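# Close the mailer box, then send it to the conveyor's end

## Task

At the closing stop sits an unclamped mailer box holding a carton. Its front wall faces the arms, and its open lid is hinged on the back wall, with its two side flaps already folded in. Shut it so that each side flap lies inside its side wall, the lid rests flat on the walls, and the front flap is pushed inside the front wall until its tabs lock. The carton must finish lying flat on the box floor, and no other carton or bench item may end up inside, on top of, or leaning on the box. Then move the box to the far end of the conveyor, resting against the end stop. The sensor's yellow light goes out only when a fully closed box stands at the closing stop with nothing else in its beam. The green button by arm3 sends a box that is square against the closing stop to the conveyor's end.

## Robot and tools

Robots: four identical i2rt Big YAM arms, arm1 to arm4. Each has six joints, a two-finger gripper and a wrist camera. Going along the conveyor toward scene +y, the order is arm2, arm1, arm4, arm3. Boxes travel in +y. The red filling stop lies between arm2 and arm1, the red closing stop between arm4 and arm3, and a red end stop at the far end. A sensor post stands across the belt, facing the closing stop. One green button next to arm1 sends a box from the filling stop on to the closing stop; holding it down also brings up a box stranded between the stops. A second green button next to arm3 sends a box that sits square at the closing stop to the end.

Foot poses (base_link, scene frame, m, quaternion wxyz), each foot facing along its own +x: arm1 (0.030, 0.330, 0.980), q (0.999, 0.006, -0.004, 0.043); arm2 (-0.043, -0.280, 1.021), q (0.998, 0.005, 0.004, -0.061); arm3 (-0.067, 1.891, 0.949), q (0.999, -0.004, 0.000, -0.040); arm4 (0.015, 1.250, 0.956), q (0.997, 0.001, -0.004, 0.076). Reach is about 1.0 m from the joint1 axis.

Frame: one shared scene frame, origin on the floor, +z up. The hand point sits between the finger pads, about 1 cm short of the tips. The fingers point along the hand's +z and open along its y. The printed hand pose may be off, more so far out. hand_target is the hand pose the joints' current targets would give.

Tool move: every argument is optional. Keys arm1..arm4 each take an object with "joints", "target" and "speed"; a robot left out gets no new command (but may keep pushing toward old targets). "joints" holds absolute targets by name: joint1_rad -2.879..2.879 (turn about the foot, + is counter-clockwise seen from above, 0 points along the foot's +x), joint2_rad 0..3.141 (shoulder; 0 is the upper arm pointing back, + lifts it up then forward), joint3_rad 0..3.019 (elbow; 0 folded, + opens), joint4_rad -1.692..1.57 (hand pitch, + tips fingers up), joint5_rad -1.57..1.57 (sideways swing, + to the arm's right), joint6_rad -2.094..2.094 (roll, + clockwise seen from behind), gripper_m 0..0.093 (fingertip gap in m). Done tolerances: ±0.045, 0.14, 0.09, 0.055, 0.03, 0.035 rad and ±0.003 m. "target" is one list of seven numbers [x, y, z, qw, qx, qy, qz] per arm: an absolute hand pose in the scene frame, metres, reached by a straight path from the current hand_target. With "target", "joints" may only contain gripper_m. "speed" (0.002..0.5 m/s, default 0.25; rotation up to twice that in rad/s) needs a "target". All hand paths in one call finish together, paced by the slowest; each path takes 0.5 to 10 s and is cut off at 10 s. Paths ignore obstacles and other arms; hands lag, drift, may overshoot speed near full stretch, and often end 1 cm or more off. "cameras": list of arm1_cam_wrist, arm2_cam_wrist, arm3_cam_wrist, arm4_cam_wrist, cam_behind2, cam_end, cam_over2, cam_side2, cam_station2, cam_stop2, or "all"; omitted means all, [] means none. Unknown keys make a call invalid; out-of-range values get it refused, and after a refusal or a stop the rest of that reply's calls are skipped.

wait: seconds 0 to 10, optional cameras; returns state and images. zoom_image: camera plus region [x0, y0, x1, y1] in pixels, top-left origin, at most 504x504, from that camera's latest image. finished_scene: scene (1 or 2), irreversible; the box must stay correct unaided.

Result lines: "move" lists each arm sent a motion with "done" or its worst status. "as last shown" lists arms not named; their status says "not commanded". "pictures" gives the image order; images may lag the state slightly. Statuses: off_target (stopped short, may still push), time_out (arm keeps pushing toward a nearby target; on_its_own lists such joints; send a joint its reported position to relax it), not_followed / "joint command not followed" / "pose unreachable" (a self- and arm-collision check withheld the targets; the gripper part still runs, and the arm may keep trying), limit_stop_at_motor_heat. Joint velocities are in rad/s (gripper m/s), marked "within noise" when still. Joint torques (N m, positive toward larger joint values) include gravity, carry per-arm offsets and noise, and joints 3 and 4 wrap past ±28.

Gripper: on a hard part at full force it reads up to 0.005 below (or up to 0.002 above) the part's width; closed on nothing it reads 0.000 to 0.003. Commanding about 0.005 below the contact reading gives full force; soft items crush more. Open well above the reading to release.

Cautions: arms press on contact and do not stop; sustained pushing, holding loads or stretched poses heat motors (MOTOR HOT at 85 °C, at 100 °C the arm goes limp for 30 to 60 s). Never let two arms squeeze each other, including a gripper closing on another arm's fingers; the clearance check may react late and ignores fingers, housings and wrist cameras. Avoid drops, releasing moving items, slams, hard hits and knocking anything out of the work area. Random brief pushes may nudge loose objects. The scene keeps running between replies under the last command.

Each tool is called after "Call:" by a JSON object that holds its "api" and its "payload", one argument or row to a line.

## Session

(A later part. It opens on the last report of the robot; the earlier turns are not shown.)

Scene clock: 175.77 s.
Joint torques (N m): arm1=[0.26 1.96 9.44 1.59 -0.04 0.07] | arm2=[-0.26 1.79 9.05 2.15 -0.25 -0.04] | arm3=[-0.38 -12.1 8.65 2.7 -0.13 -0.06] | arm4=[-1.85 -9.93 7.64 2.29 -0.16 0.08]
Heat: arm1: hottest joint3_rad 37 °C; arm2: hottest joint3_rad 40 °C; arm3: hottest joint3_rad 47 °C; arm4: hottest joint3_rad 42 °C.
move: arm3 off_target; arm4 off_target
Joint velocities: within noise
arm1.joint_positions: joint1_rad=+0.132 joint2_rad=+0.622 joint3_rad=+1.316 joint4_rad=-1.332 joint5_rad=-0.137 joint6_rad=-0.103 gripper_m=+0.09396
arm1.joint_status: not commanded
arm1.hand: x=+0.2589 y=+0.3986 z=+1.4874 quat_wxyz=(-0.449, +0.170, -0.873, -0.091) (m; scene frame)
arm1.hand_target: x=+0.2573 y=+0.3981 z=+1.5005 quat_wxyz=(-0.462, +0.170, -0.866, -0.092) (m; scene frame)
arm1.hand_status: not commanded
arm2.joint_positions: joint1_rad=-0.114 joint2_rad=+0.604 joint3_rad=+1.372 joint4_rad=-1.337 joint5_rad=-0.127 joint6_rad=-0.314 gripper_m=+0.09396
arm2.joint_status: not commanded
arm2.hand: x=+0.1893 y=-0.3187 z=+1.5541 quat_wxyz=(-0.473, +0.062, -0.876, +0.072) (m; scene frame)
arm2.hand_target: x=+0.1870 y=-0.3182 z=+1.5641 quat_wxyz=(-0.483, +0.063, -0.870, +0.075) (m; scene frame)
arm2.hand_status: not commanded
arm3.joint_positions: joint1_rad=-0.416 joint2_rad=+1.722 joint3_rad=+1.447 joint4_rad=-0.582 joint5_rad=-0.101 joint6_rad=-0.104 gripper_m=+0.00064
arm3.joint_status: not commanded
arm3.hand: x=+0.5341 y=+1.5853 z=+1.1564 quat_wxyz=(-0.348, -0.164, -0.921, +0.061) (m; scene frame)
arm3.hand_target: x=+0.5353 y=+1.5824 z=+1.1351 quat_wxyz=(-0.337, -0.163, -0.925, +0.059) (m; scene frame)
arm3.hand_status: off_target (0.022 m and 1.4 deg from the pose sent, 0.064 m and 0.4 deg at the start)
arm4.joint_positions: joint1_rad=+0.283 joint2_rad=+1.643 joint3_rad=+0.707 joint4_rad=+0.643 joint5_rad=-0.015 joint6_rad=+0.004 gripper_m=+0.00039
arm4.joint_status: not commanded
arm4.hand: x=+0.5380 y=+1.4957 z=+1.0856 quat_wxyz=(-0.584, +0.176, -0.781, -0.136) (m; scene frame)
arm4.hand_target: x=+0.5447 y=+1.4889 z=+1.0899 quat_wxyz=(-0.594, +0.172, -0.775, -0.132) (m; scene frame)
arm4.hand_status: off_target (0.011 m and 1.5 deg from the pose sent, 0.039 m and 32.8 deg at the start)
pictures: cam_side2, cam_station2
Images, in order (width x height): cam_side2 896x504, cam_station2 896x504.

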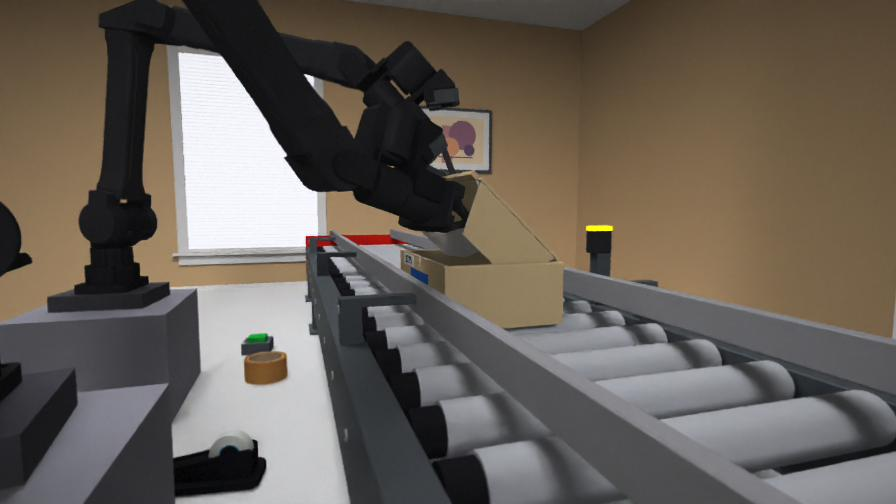

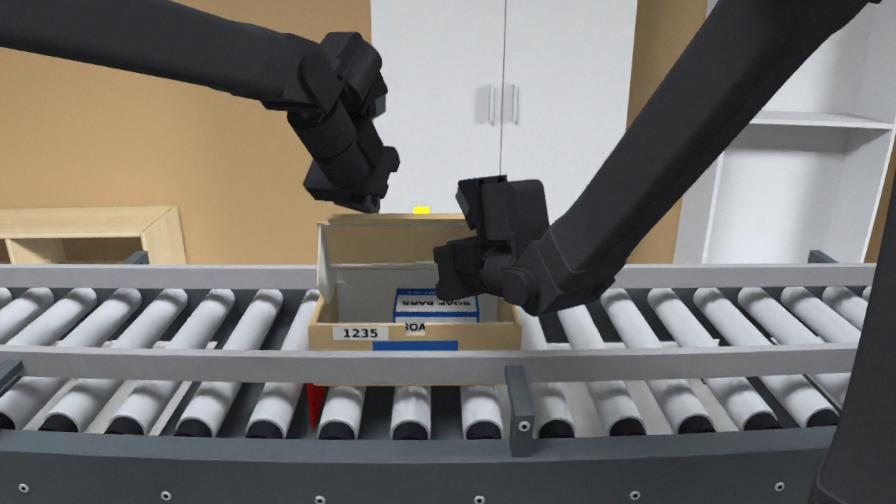

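Call:
{"api": "move", "payload": {
  "arm4": {"target": [0.535, 1.487, 1.080, 0.5944, -0.1717, 0.7746, 0.1318], "speed": 0.1},
  "arm3": {"target": [0.530, 1.582, 1.098, 0.3368, 0.1632, 0.9254, -0.0594], "speed": 0.1},
  "cameras": ["cam_side2", "cam_station2"]
}}

Call:
{"api": "move", "payload": {
  "arm4": {"target": [0.527, 1.486, 1.062, 0.5944, -0.1717, 0.7746, 0.1318], "speed": 0.1},
  "arm3": {"target": [0.523, 1.582, 1.075, 0.3368, 0.1632, 0.9254, -0.0594], "speed": 0.1},
  "cameras": ["cam_side2", "cam_station2", "cam_over2"]
}}

Call:
{"api": "zoom_image", "payload": {
  "camera": "cam_side2",
  "region": [380, 160, 600, 340]
}}

Call:
{"api": "zoom_image", "payload": {
  "camera": "cam_station2",
  "region": [290, 210, 550, 400]
}}

Scene clock: 189.27 s.
Joint torques (N m): arm1=[0.15 2.02 9.46 1.63 -0.06 0.08] | arm2=[-0.26 1.85 9.05 2.17 -0.25 -0.05] | arm3=[-0.79 -11.69 8.38 2.66 -0.22 -0.07] | arm4=[-1.49 -9.99 7.43 2.4 0.05 0.09]
Heat: arm1: hottest joint3_rad 37 °C; arm2: hottest joint3_rad 40 °C; arm3: hottest joint3_rad 47 °C; arm4: hottest joint3_rad 41 °C.
move: arm3 off_target; arm4 off_target
Joint velocities: within noise
arm1, arm2: as last shown
arm3.joint_positions: joint1_rad=-0.416 joint2_rad=+1.739 joint3_rad=+1.372 joint4_rad=-0.486 joint5_rad=-0.102 joint6_rad=-0.108 gripper_m=+0.00064
arm3.joint_status: not commanded
arm3.hand: x=+0.5303 y=+1.5872 z=+1.1210 quat_wxyz=(-0.349, -0.162, -0.921, +0.062) (m; scene frame)
arm3.hand_target: x=+0.5292 y=+1.5825 z=+1.0981 quat_wxyz=(-0.337, -0.163, -0.926, +0.059) (m; scene frame)
arm3.hand_status: off_target (0.024 m and 1.5 deg from the pose sent, 0.059 m and 1.4 deg at the start)
arm4.joint_positions: joint1_rad=+0.283 joint2_rad=+1.655 joint3_rad=+0.671 joint4_rad=+0.682 joint5_rad=-0.016 joint6_rad=+0.004 gripper_m=+0.00039
arm4.joint_status: not commanded
arm4.hand: x=+0.5281 y=+1.4912 z=+1.0722 quat_wxyz=(-0.581, +0.177, -0.783, -0.136) (m; scene frame)
arm4.hand_target: x=+0.5347 y=+1.4870 z=+1.0800 quat_wxyz=(-0.594, +0.172, -0.775, -0.132) (m; scene frame)
arm4.hand_status: off_target (0.011 m and 2.0 deg from the pose sent, 0.011 m and 1.5 deg at the start)
pictures: cam_side2, cam_station2
Images, in order (width x height): cam_side2 896x504, cam_station2 896x504.

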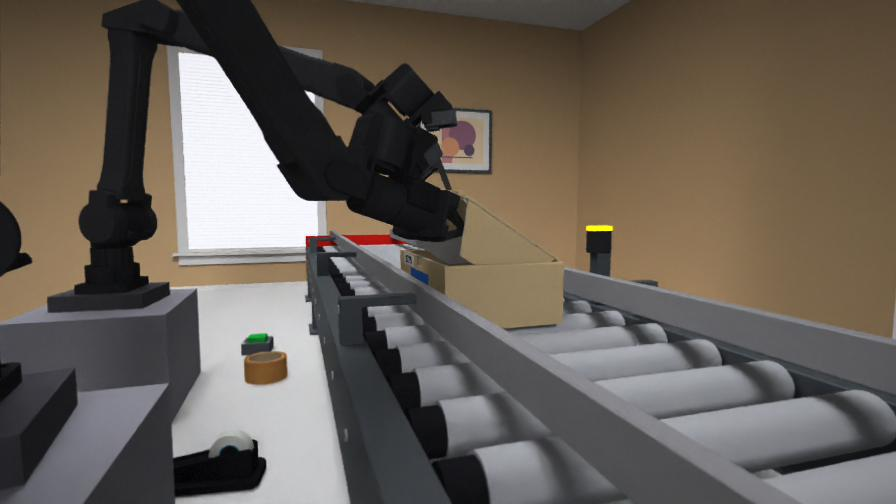

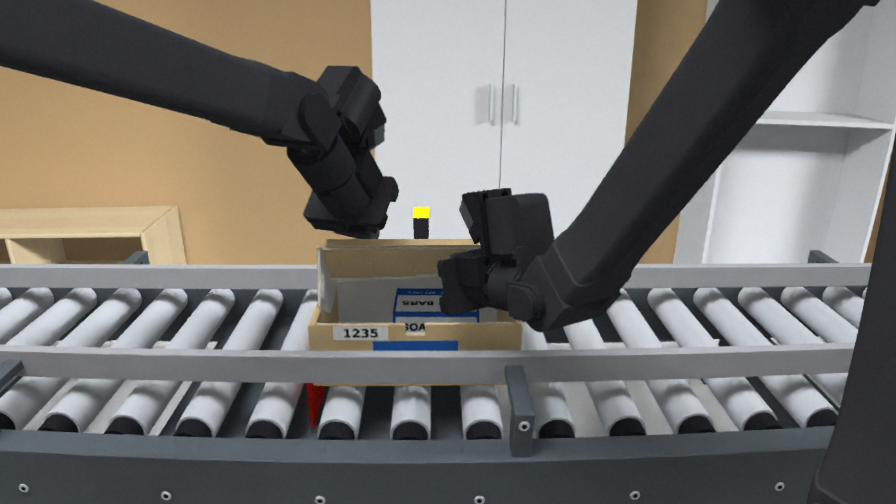

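Scene clock: 190.33 s.
Joint torques (N m): arm1=[0.09 1.61 9.46 1.61 -0.05 0.06] | arm2=[-0.21 1.9 9.05 2.15 -0.25 -0.04] | arm3=[-1.26 -11.22 8.1 2.62 -0.23 -0.06] | arm4=[-1.03 -9.99 6.89 2.43 0.08 0.11]
Heat: arm1: hottest joint3_rad 37 °C; arm2: hottest joint3_rad 40 °C; arm3: hottest joint3_rad 46 °C; arm4: hottest joint3_rad 41 °C.
move: arm3 off_target; arm4 done
Joint velocities: within noise
arm1, arm2: as last shown
arm3.joint_positions: joint1_rad=-0.416 joint2_rad=+1.747 joint3_rad=+1.323 joint4_rad=-0.424 joint5_rad=-0.105 joint6_rad=-0.114 gripper_m=+0.00064
arm3.joint_status: not commanded
arm3.hand: x=+0.5267 y=+1.5897 z=+1.1013 quat_wxyz=(-0.352, -0.158, -0.920, +0.063) (m; scene frame)
arm3.hand_target: x=+0.5221 y=+1.5826 z=+1.0755 quat_wxyz=(-0.337, -0.163, -0.925, +0.059) (m; scene frame)
arm3.hand_status: off_target (0.028 m and 2.0 deg from the pose sent, 0.047 m and 1.6 deg at the start)
arm4.joint_positions: joint1_rad=+0.283 joint2_rad=+1.694 joint3_rad=+0.642 joint4_rad=+0.749 joint5_rad=-0.011 joint6_rad=+0.004 gripper_m=+0.00039
arm4.joint_status: not commanded
arm4.hand: x=+0.5215 y=+1.4871 z=+1.0540 quat_wxyz=(-0.581, +0.175, -0.784, -0.134) (m; scene frame)
arm4.hand_target: x=+0.5268 y=+1.4860 z=+1.0620 quat_wxyz=(-0.594, +0.172, -0.775, -0.132) (m; scene frame)
arm4.hand_status: done (0.010 m and 1.9 deg from the pose sent, 0.011 m and 1.9 deg at the start)
pictures: cam_over2, cam_side2, cam_station2
Images, in order (width x height): cam_over2 896x504, cam_side2 896x504, cam_station2 896x504.

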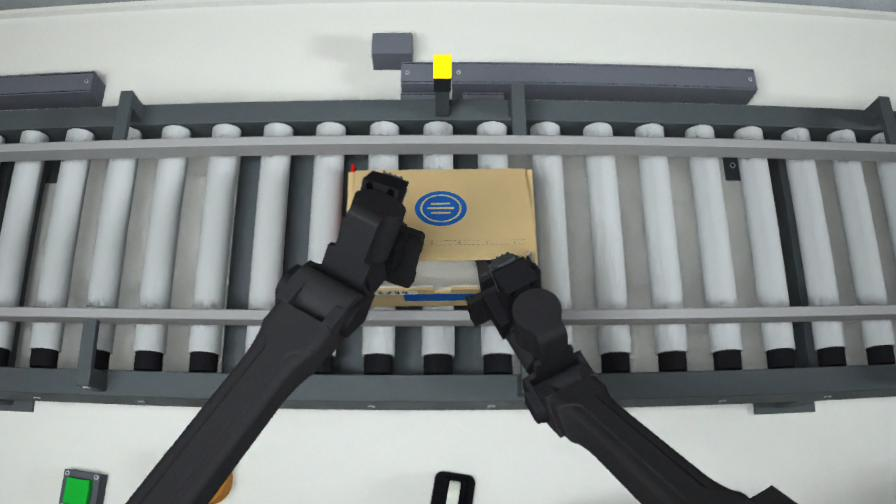

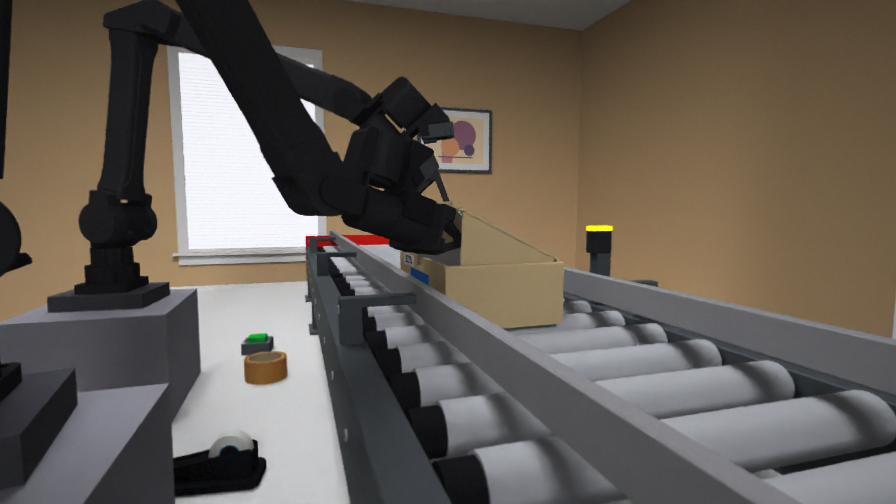

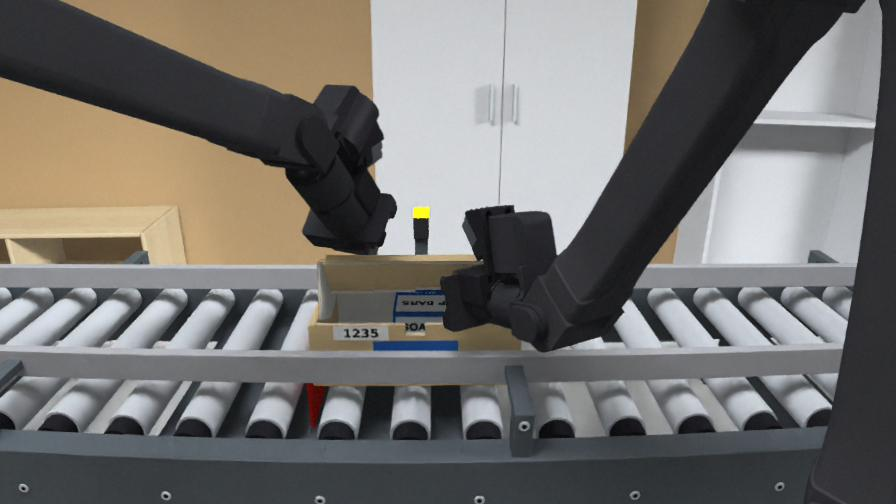

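Scaled by 2.291 from the camera's 896x504 image, which has a finer 1280x720 frame.

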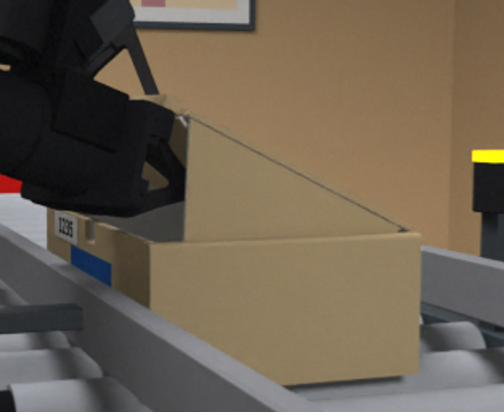

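Scaled by 1.938 from the camera's 896x504 image, which has a finer 1280x720 frame.

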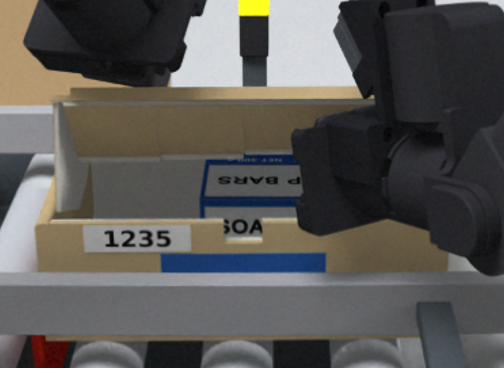

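Call:
{"api": "move", "payload": {
  "arm4": {"target": [0.518, 1.484, 1.044, 0.5944, -0.1717, 0.7746, 0.1318], "speed": 0.1},
  "arm3": {"target": [0.515, 1.582, 1.054, 0.3368, 0.1632, 0.9254, -0.0594], "speed": 0.1},
  "cameras": ["cam_side2", "cam_station2"]
}}

Call:
{"api": "zoom_image", "payload": {
  "camera": "cam_side2",
  "region": [380, 160, 600, 340]
}}

Call:
{"api": "zoom_image", "payload": {
  "camera": "cam_station2",
  "region": [290, 210, 550, 400]
}}

Scene clock: 208.77 s.
Joint torques (N m): arm1=[0.03 1.67 9.44 1.65 -0.04 0.06] | arm2=[-0.26 1.79 9.05 2.15 -0.25 -0.05] | arm3=[-1.55 -10.52 7.49 2.51 -0.22 -0.09] | arm4=[-0.67 -9.58 6.01 2.22 0.07 0.12]
Heat: arm1: hottest joint3_rad 37 °C; arm2: hottest joint3_rad 40 °C; arm3: hottest joint3_rad 46 °C; arm4: hottest joint3_rad 40 °C.
move: arm3 off_target; arm4 done
Joint velocities: within noise
arm1, arm2: as last shown
arm3.joint_positions: joint1_rad=-0.421 joint2_rad=+1.749 joint3_rad=+1.280 joint4_rad=-0.362 joint5_rad=-0.110 joint6_rad=-0.119 gripper_m=+0.00064
arm3.joint_status: not commanded
arm3.hand: x=+0.5221 y=+1.5893 z=+1.0876 quat_wxyz=(-0.359, -0.157, -0.918, +0.065) (m; scene frame)
arm3.hand_target: x=+0.5138 y=+1.5830 z=+1.0548 quat_wxyz=(-0.337, -0.163, -0.925, +0.059) (m; scene frame)
arm3.hand_status: off_target (0.035 m and 2.9 deg from the pose sent, 0.049 m and 2.0 deg at the start)
arm4.joint_positions: joint1_rad=+0.283 joint2_rad=+1.729 joint3_rad=+0.616 joint4_rad=+0.826 joint5_rad=-0.005 joint6_rad=+0.004 gripper_m=+0.00039
arm4.joint_status: not commanded
arm4.hand: x=+0.5158 y=+1.4835 z=+1.0420 quat_wxyz=(-0.587, +0.173, -0.780, -0.133) (m; scene frame)
arm4.hand_target: x=+0.5180 y=+1.4840 z=+1.0439 quat_wxyz=(-0.594, +0.172, -0.775, -0.132) (m; scene frame)
arm4.hand_status: done (0.003 m and 1.0 deg from the pose sent, 0.011 m and 1.9 deg at the start)
pictures: cam_side2, cam_station2
Images, in order (width x height): cam_side2 896x504, cam_station2 896x504.

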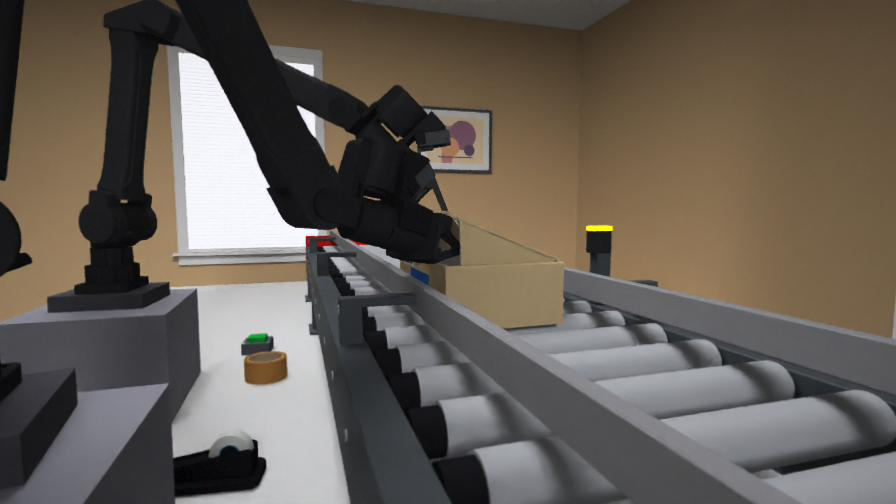

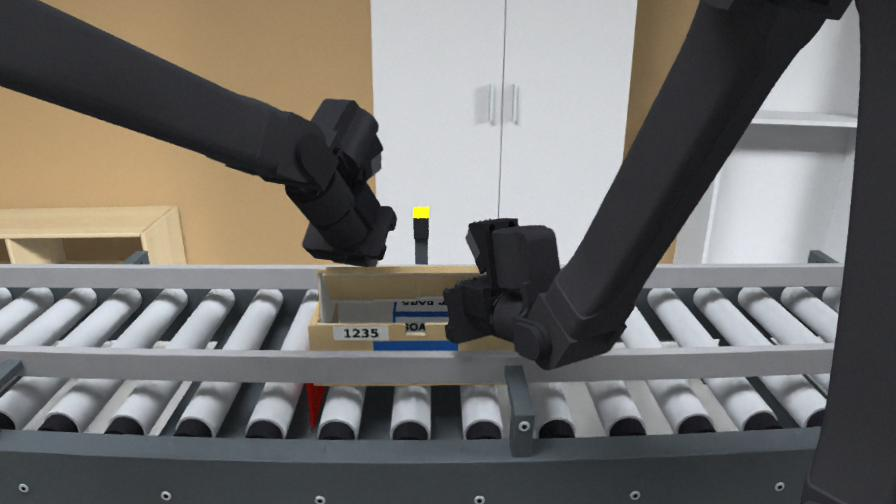

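Scaled by 2.291 from the camera's 896x504 image, which has a finer 1280x720 frame.

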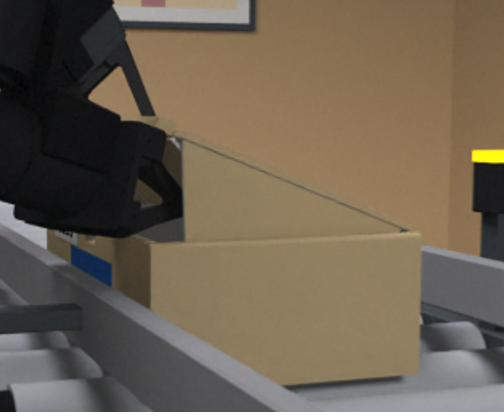

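Scaled by 1.938 from the camera's 896x504 image, which has a finer 1280x720 frame.

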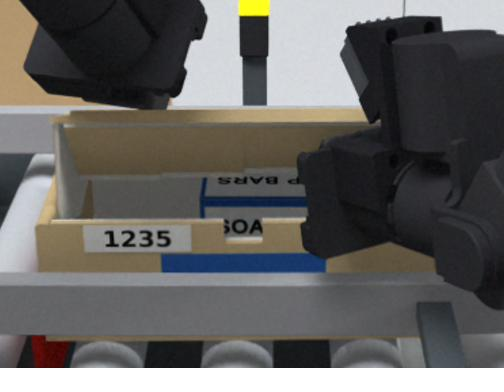

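Call:
{"api": "move", "payload": {
  "arm4": {"target": [0.500, 1.480, 1.034, 0.5944, -0.1717, 0.7746, 0.1318], "speed": 0.1},
  "arm3": {"target": [0.510, 1.582, 1.036, 0.3368, 0.1632, 0.9254, -0.0594], "speed": 0.1},
  "cameras": ["cam_side2", "cam_station2"]
}}

Call:
{"api": "zoom_image", "payload": {
  "camera": "cam_side2",
  "region": [380, 160, 600, 340]
}}

Call:
{"api": "zoom_image", "payload": {
  "camera": "cam_station2",
  "region": [290, 210, 550, 400]
}}

Scene clock: 231.63 s.
Joint torques (N m): arm1=[0.21 1.96 9.42 1.54 -0.04 0.06] | arm2=[-0.26 1.85 9.03 2.17 -0.25 -0.04] | arm3=[-1.49 -10.11 7.25 2.33 -0.16 -0.07] | arm4=[-0.03 -8.82 4.9 1.84 0.09 0.15]
Heat: arm1: hottest joint3_rad 37 °C; arm2: hottest joint3_rad 40 °C; arm3: hottest joint3_rad 43 °C; arm4: hottest joint3_rad 39 °C.
move: arm3 off_target; arm4 done
Joint velocities: within noise
arm1, arm2: as last shown
arm3.joint_positions: joint1_rad=-0.425 joint2_rad=+1.756 joint3_rad=+1.248 joint4_rad=-0.311 joint5_rad=-0.114 joint6_rad=-0.122 gripper_m=+0.00064
arm3.joint_status: not commanded
arm3.hand: x=+0.5195 y=+1.5888 z=+1.0759 quat_wxyz=(-0.365, -0.155, -0.916, +0.066) (m; scene frame)
arm3.hand_target: x=+0.5084 y=+1.5832 z=+1.0372 quat_wxyz=(-0.337, -0.163, -0.925, +0.059) (m; scene frame)
arm3.hand_status: off_target (0.042 m and 3.7 deg from the pose sent, 0.054 m and 2.9 deg at the start)
arm4.joint_positions: joint1_rad=+0.285 joint2_rad=+1.730 joint3_rad=+0.572 joint4_rad=+0.894 joint5_rad=+0.004 joint6_rad=+0.004 gripper_m=+0.00039
arm4.joint_status: not commanded
arm4.hand: x=+0.5038 y=+1.4772 z=+1.0404 quat_wxyz=(-0.597, +0.169, -0.773, -0.132) (m; scene frame)
arm4.hand_target: x=+0.4999 y=+1.4800 z=+1.0341 quat_wxyz=(-0.594, +0.172, -0.775, -0.132) (m; scene frame)
arm4.hand_status: done (0.008 m and 0.5 deg from the pose sent, 0.018 m and 1.0 deg at the start)
pictures: cam_side2, cam_station2
Images, in order (width x height): cam_side2 896x504, cam_station2 896x504.

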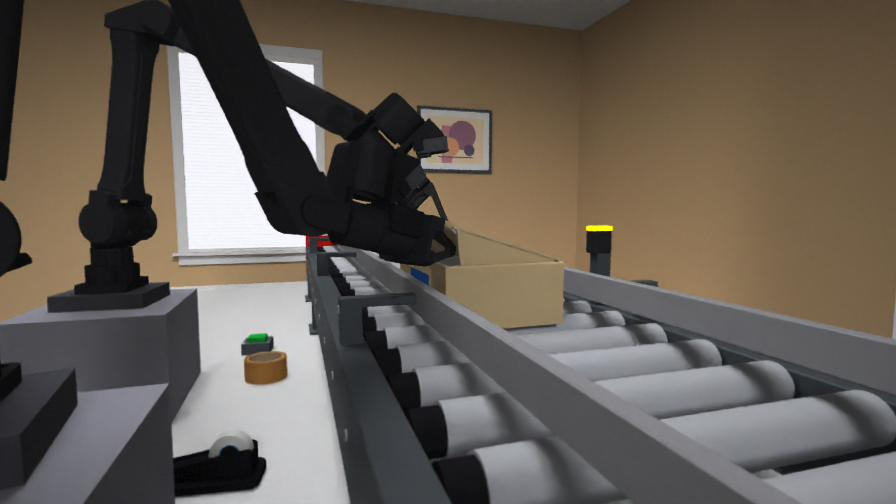

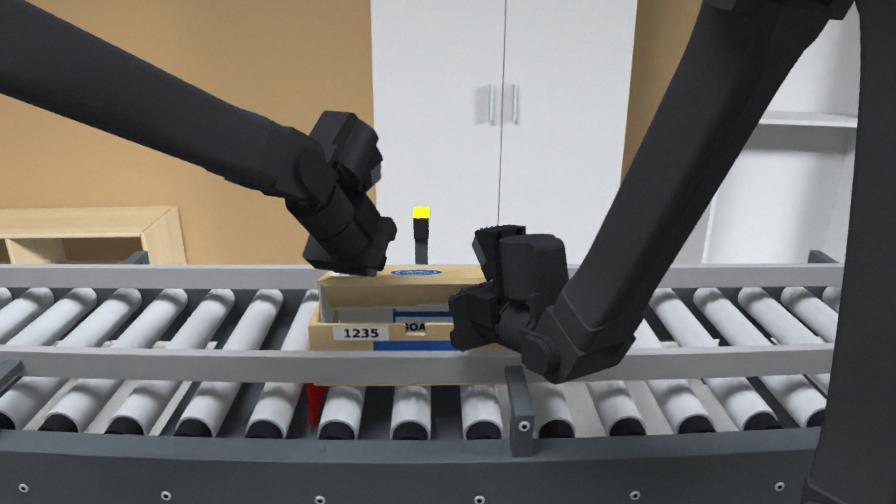

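Scaled by 2.291 from the camera's 896x504 image, which has a finer 1280x720 frame.

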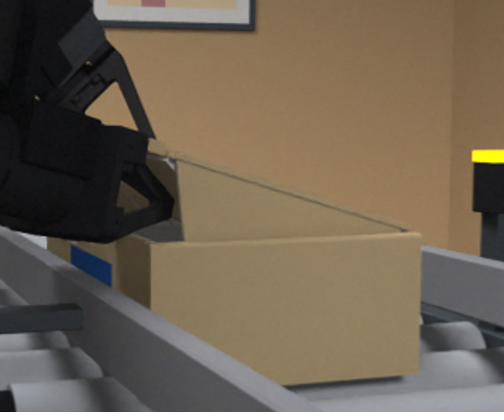

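Scaled by 1.938 from the camera's 896x504 image, which has a finer 1280x720 frame.

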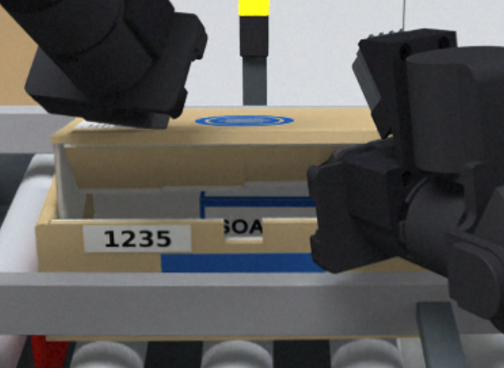

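Call:
{"api": "move", "payload": {
  "arm4": {"target": [0.480, 1.471, 1.036, 0.5944, -0.1717, 0.7746, 0.1318], "speed": 0.1},
  "arm3": {"target": [0.507, 1.582, 1.018, 0.3368, 0.1632, 0.9254, -0.0594], "speed": 0.1},
  "cameras": ["cam_side2", "cam_station2"]
}}

Call:
{"api": "zoom_image", "payload": {
  "camera": "cam_side2",
  "region": [380, 160, 600, 340]
}}

Call:
{"api": "zoom_image", "payload": {
  "camera": "cam_station2",
  "region": [290, 210, 550, 400]
}}

Scene clock: 244.87 s.
Joint torques (N m): arm1=[0.26 1.73 9.52 1.57 -0.03 0.05] | arm2=[-0.26 1.85 9.05 2.15 -0.25 -0.04] | arm3=[-1.26 -9.82 6.97 2.25 -0.14 -0.04] | arm4=[-0.09 -9.29 4.42 1.61 0.11 0.15]
Heat: arm1: hottest joint3_rad 37 °C; arm2: hottest joint3_rad 41 °C; arm3: hottest joint3_rad 43 °C; arm4: hottest joint3_rad 38 °C.
move: arm3 off_target; arm4 done
Joint velocities: within noise
arm1, arm2: as last shown
arm3.joint_positions: joint1_rad=-0.427 joint2_rad=+1.770 joint3_rad=+1.223 joint4_rad=-0.263 joint5_rad=-0.116 joint6_rad=-0.124 gripper_m=+0.00064
arm3.joint_status: not commanded
arm3.hand: x=+0.5181 y=+1.5882 z=+1.0626 quat_wxyz=(-0.369, -0.154, -0.914, +0.067) (m; scene frame)
arm3.hand_target: x=+0.5051 y=+1.5836 z=+1.0195 quat_wxyz=(-0.337, -0.163, -0.925, +0.059) (m; scene frame)
arm3.hand_status: off_target (0.046 m and 4.2 deg from the pose sent, 0.060 m and 3.7 deg at the start)
arm4.joint_positions: joint1_rad=+0.287 joint2_rad=+1.705 joint3_rad=+0.513 joint4_rad=+0.921 joint5_rad=+0.005 joint6_rad=+0.004 gripper_m=+0.00039
arm4.joint_status: not commanded
arm4.hand: x=+0.4840 y=+1.4693 z=+1.0369 quat_wxyz=(-0.595, +0.170, -0.775, -0.132) (m; scene frame)
arm4.hand_target: x=+0.4801 y=+1.4710 z=+1.0361 quat_wxyz=(-0.594, +0.172, -0.774, -0.132) (m; scene frame)
arm4.hand_status: done (0.004 m and 0.1 deg from the pose sent, 0.025 m and 0.5 deg at the start)
pictures: cam_side2, cam_station2
Images, in order (width x height): cam_side2 896x504, cam_station2 896x504.

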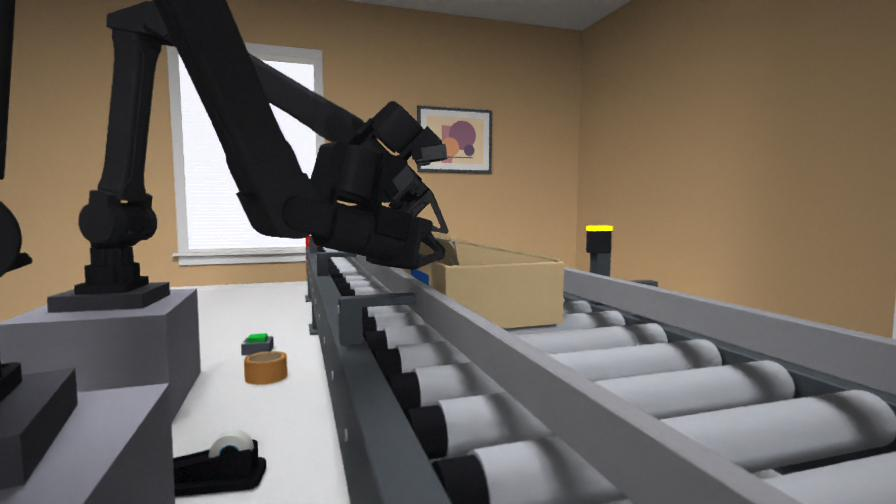

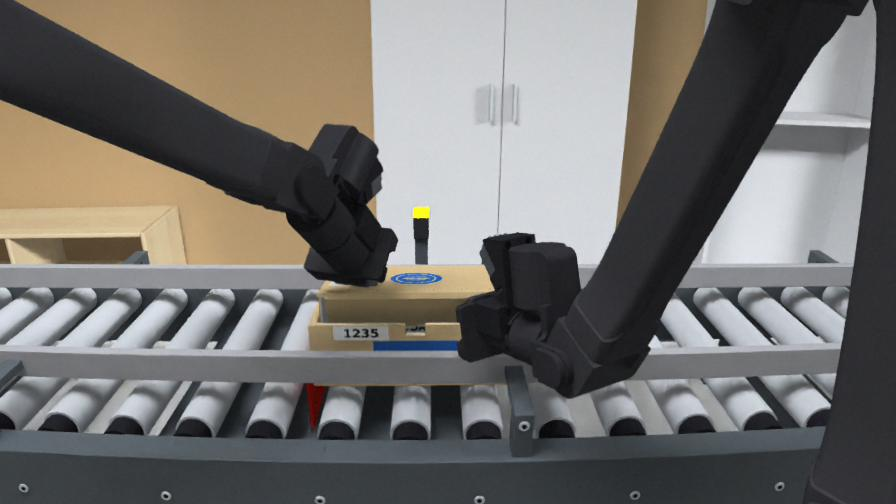

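Scaled by 2.291 from the camera's 896x504 image, which has a finer 1280x720 frame.

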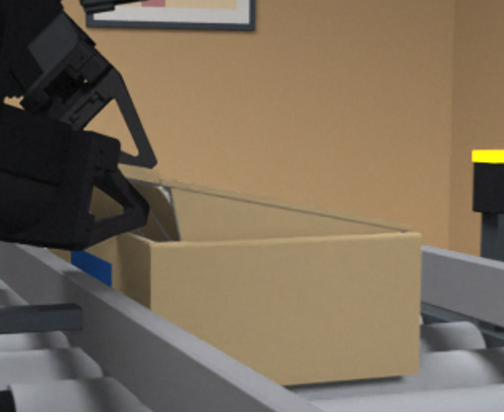

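Scaled by 1.938 from the camera's 896x504 image, which has a finer 1280x720 frame.

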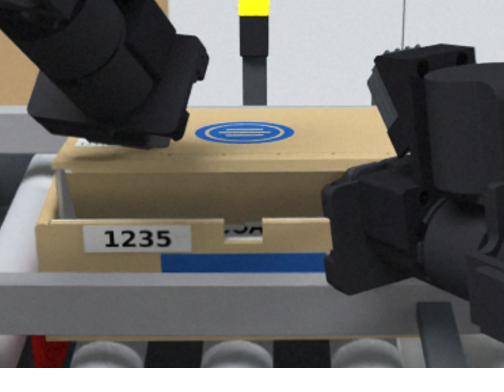

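Call:
{"api": "move", "payload": {
  "arm4": {"target": [0.452, 1.456, 1.048, 0.5944, -0.1717, 0.7746, 0.1318], "speed": 0.15},
  "arm3": {"target": [0.505, 1.582, 1.000, 0.3368, 0.1632, 0.9254, -0.0594], "speed": 0.1},
  "cameras": ["cam_side2"]
}}

Call:
{"api": "move", "payload": {
  "arm4": {"target": [0.41, 1.44, 1.12, 0.4695, -0.1880, 0.8482, 0.1041], "speed": 0.25},
  "arm3": {"target": [0.503, 1.582, 0.985, 0.3368, 0.1632, 0.9254, -0.0594], "speed": 0.1},
  "cameras": ["cam_side2", "cam_station2", "cam_over2", "cam_stop2"]
}}

Call:
{"api": "zoom_image", "payload": {
  "camera": "cam_side2",
  "region": [390, 190, 620, 340]
}}

Call:
{"api": "zoom_image", "payload": {
  "camera": "cam_station2",
  "region": [290, 230, 550, 400]
}}

Scene clock: 259.70 s.
Joint torques (N m): arm1=[0.03 1.67 9.5 1.62 -0.04 0.07] | arm2=[-0.26 1.9 9.03 2.15 -0.25 -0.05] | arm3=[-1.14 -10.34 7.25 2.28 -0.13 -0.06] | arm4=[-0.44 -8.88 4.81 1.26 -0.05 0.14]
Heat: arm1: hottest joint3_rad 37 °C; arm2: hottest joint3_rad 41 °C; arm3: hottest joint3_rad 42 °C; arm4: hottest joint3_rad 37 °C.
move: arm3 off_target; arm4 done
Joint velocities: within noise
arm1, arm2: as last shown
arm3.joint_positions: joint1_rad=-0.432 joint2_rad=+1.801 joint3_rad=+1.197 joint4_rad=-0.219 joint5_rad=-0.118 joint6_rad=-0.124 gripper_m=+0.00064
arm3.joint_status: not commanded
arm3.hand: x=+0.5144 y=+1.5870 z=+1.0382 quat_wxyz=(-0.364, -0.157, -0.916, +0.065) (m; scene frame)
arm3.hand_target: x=+0.5035 y=+1.5833 z=+1.0012 quat_wxyz=(-0.337, -0.163, -0.925, +0.059) (m; scene frame)
arm3.hand_status: off_target (0.040 m and 3.5 deg from the pose sent, 0.064 m and 4.2 deg at the start)
arm4.joint_positions: joint1_rad=+0.287 joint2_rad=+1.615 joint3_rad=+0.425 joint4_rad=+0.916 joint5_rad=+0.005 joint6_rad=+0.004 gripper_m=+0.00039
arm4.joint_status: not commanded
arm4.hand: x=+0.4539 y=+1.4552 z=+1.0447 quat_wxyz=(-0.593, +0.171, -0.776, -0.131) (m; scene frame)
arm4.hand_target: x=+0.4521 y=+1.4560 z=+1.0479 quat_wxyz=(-0.594, +0.172, -0.775, -0.132) (m; scene frame)
arm4.hand_status: done (0.004 m and 0.3 deg from the pose sent, 0.036 m and 0.1 deg at the start)
pictures: cam_side2
Images, in order (width x height): cam_side2 896x504.

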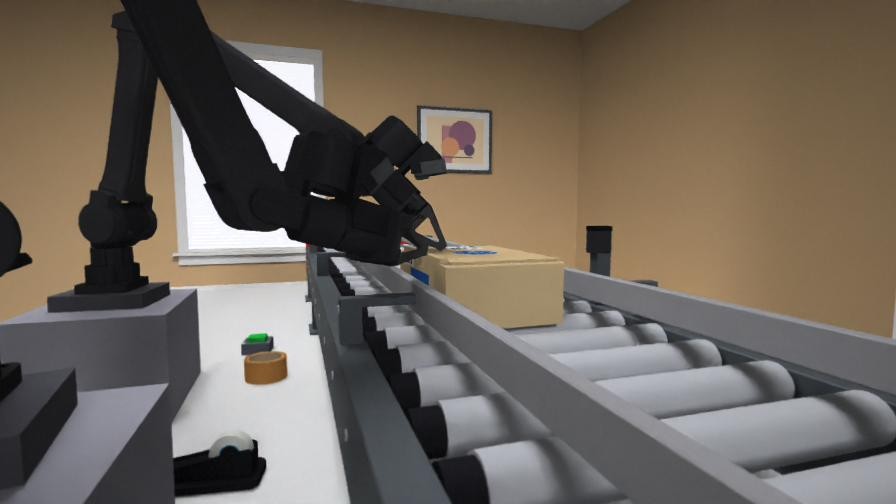

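Scene clock: 261.27 s.
Joint torques (N m): arm1=[0.21 2.08 9.46 1.58 -0.02 0.06] | arm2=[-0.26 1.85 9.03 2.15 -0.25 -0.04] | arm3=[-1.55 -9.23 6.49 2.25 -0.15 -0.1] | arm4=[0.21 -4.6 14.08 1.03 -0.02 0.22]
Heat: arm1: hottest joint3_rad 37 °C; arm2: hottest joint3_rad 41 °C; arm3: hottest joint3_rad 42 °C; arm4: hottest joint3_rad 37 °C.
move: arm3 off_target; arm4 off_target
Joint velocities: within noise
arm1, arm2: as last shown
arm3.joint_positions: joint1_rad=-0.432 joint2_rad=+1.804 joint3_rad=+1.186 joint4_rad=-0.179 joint5_rad=-0.119 joint6_rad=-0.124 gripper_m=+0.00064
arm3.joint_status: not commanded
arm3.hand: x=+0.5165 y=+1.5856 z=+1.0374 quat_wxyz=(-0.375, -0.155, -0.911, +0.069) (m; scene frame)
arm3.hand_target: x=+0.5005 y=+1.5840 z=+0.9872 quat_wxyz=(-0.337, -0.163, -0.925, +0.059) (m; scene frame)
arm3.hand_status: off_target (0.054 m and 4.9 deg from the pose sent, 0.055 m and 3.5 deg at the start)
arm4.joint_positions: joint1_rad=+0.289 joint2_rad=+1.096 joint3_rad=+0.472 joint4_rad=+0.004 joint5_rad=+0.012 joint6_rad=+0.004 gripper_m=+0.00039
arm4.joint_status: not commanded
arm4.hand: x=+0.3942 y=+1.4265 z=+1.0921 quat_wxyz=(-0.452, +0.190, -0.866, -0.096) (m; scene frame)
arm4.hand_target: x=+0.4083 y=+1.4391 z=+1.1204 quat_wxyz=(-0.473, +0.189, -0.854, -0.105) (m; scene frame)
arm4.hand_status: off_target (0.035 m and 3.0 deg from the pose sent, 0.088 m and 16.9 deg at the start)
pictures: cam_over2, cam_side2, cam_station2, cam_stop2
Images, in order (width x height): cam_over2 896x504, cam_side2 896x504, cam_station2 896x504, cam_stop2 896x504.

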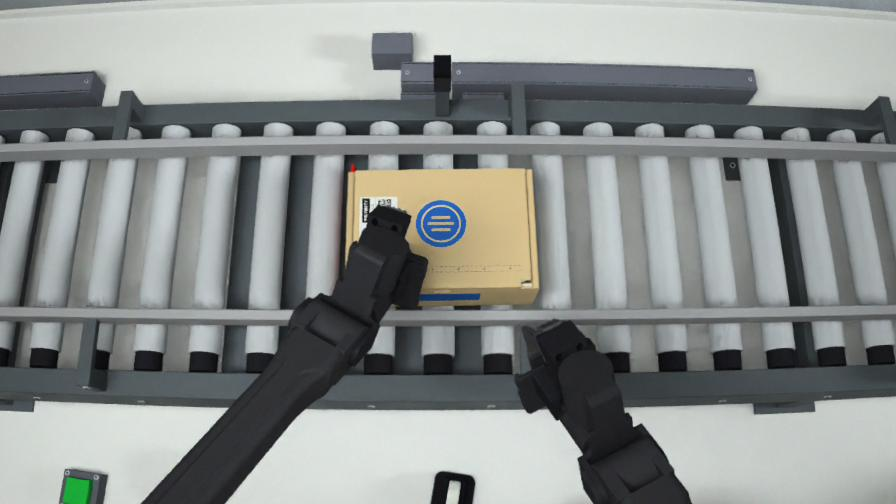

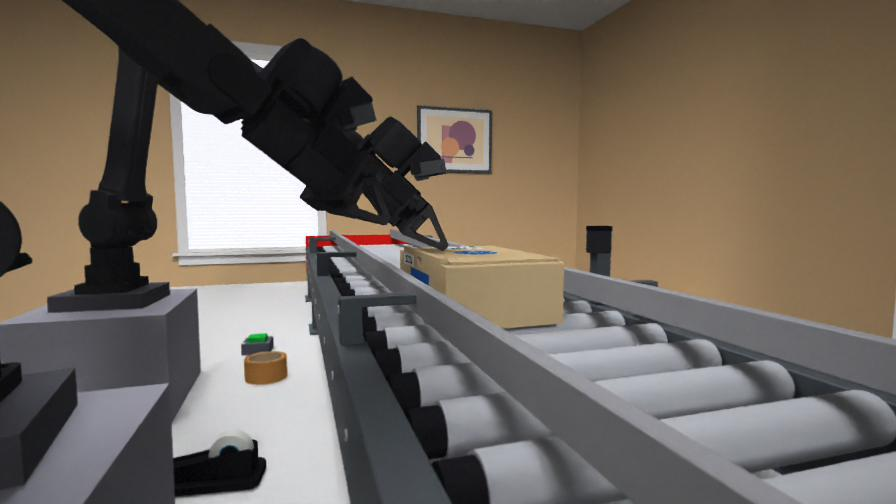

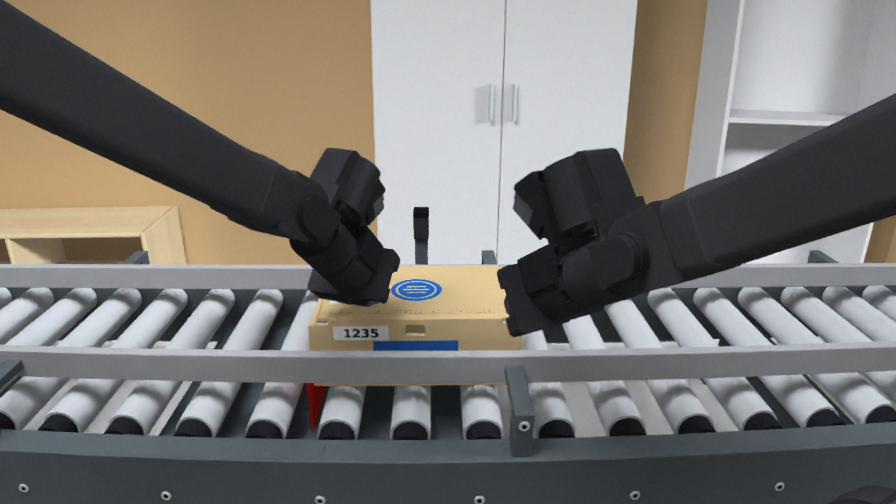

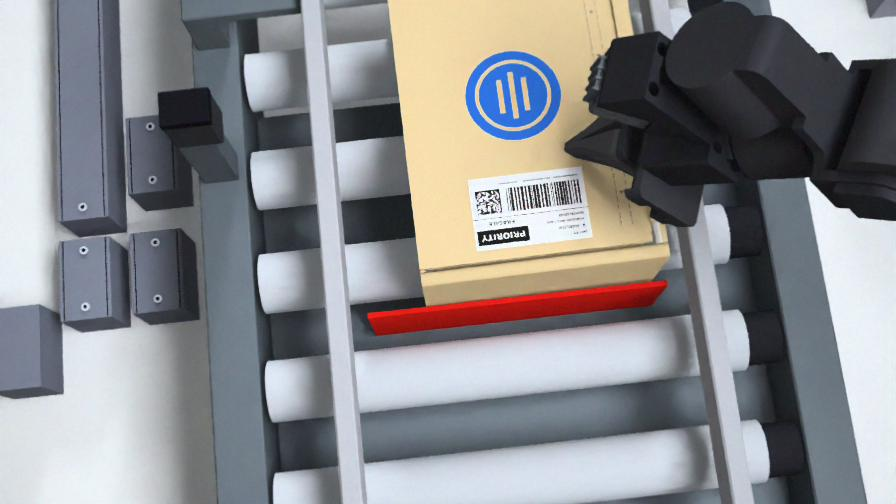

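Scaled by 2.191 from the camera's 896x504 image, which has a finer 1280x720 frame.

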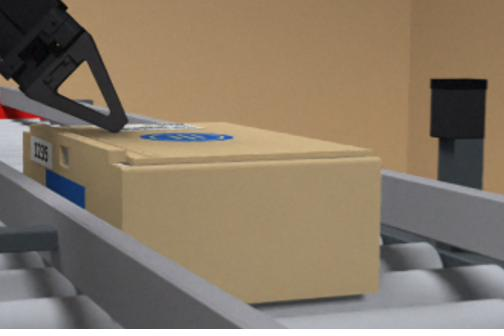

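Scaled by 1.938 from the camera's 896x504 image, which has a finer 1280x720 frame.

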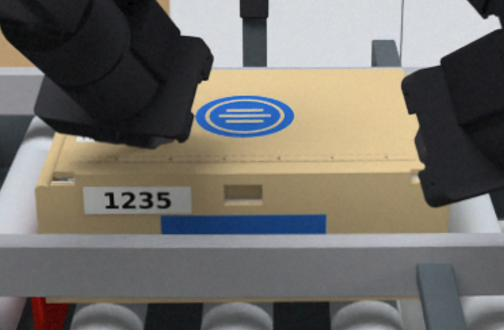

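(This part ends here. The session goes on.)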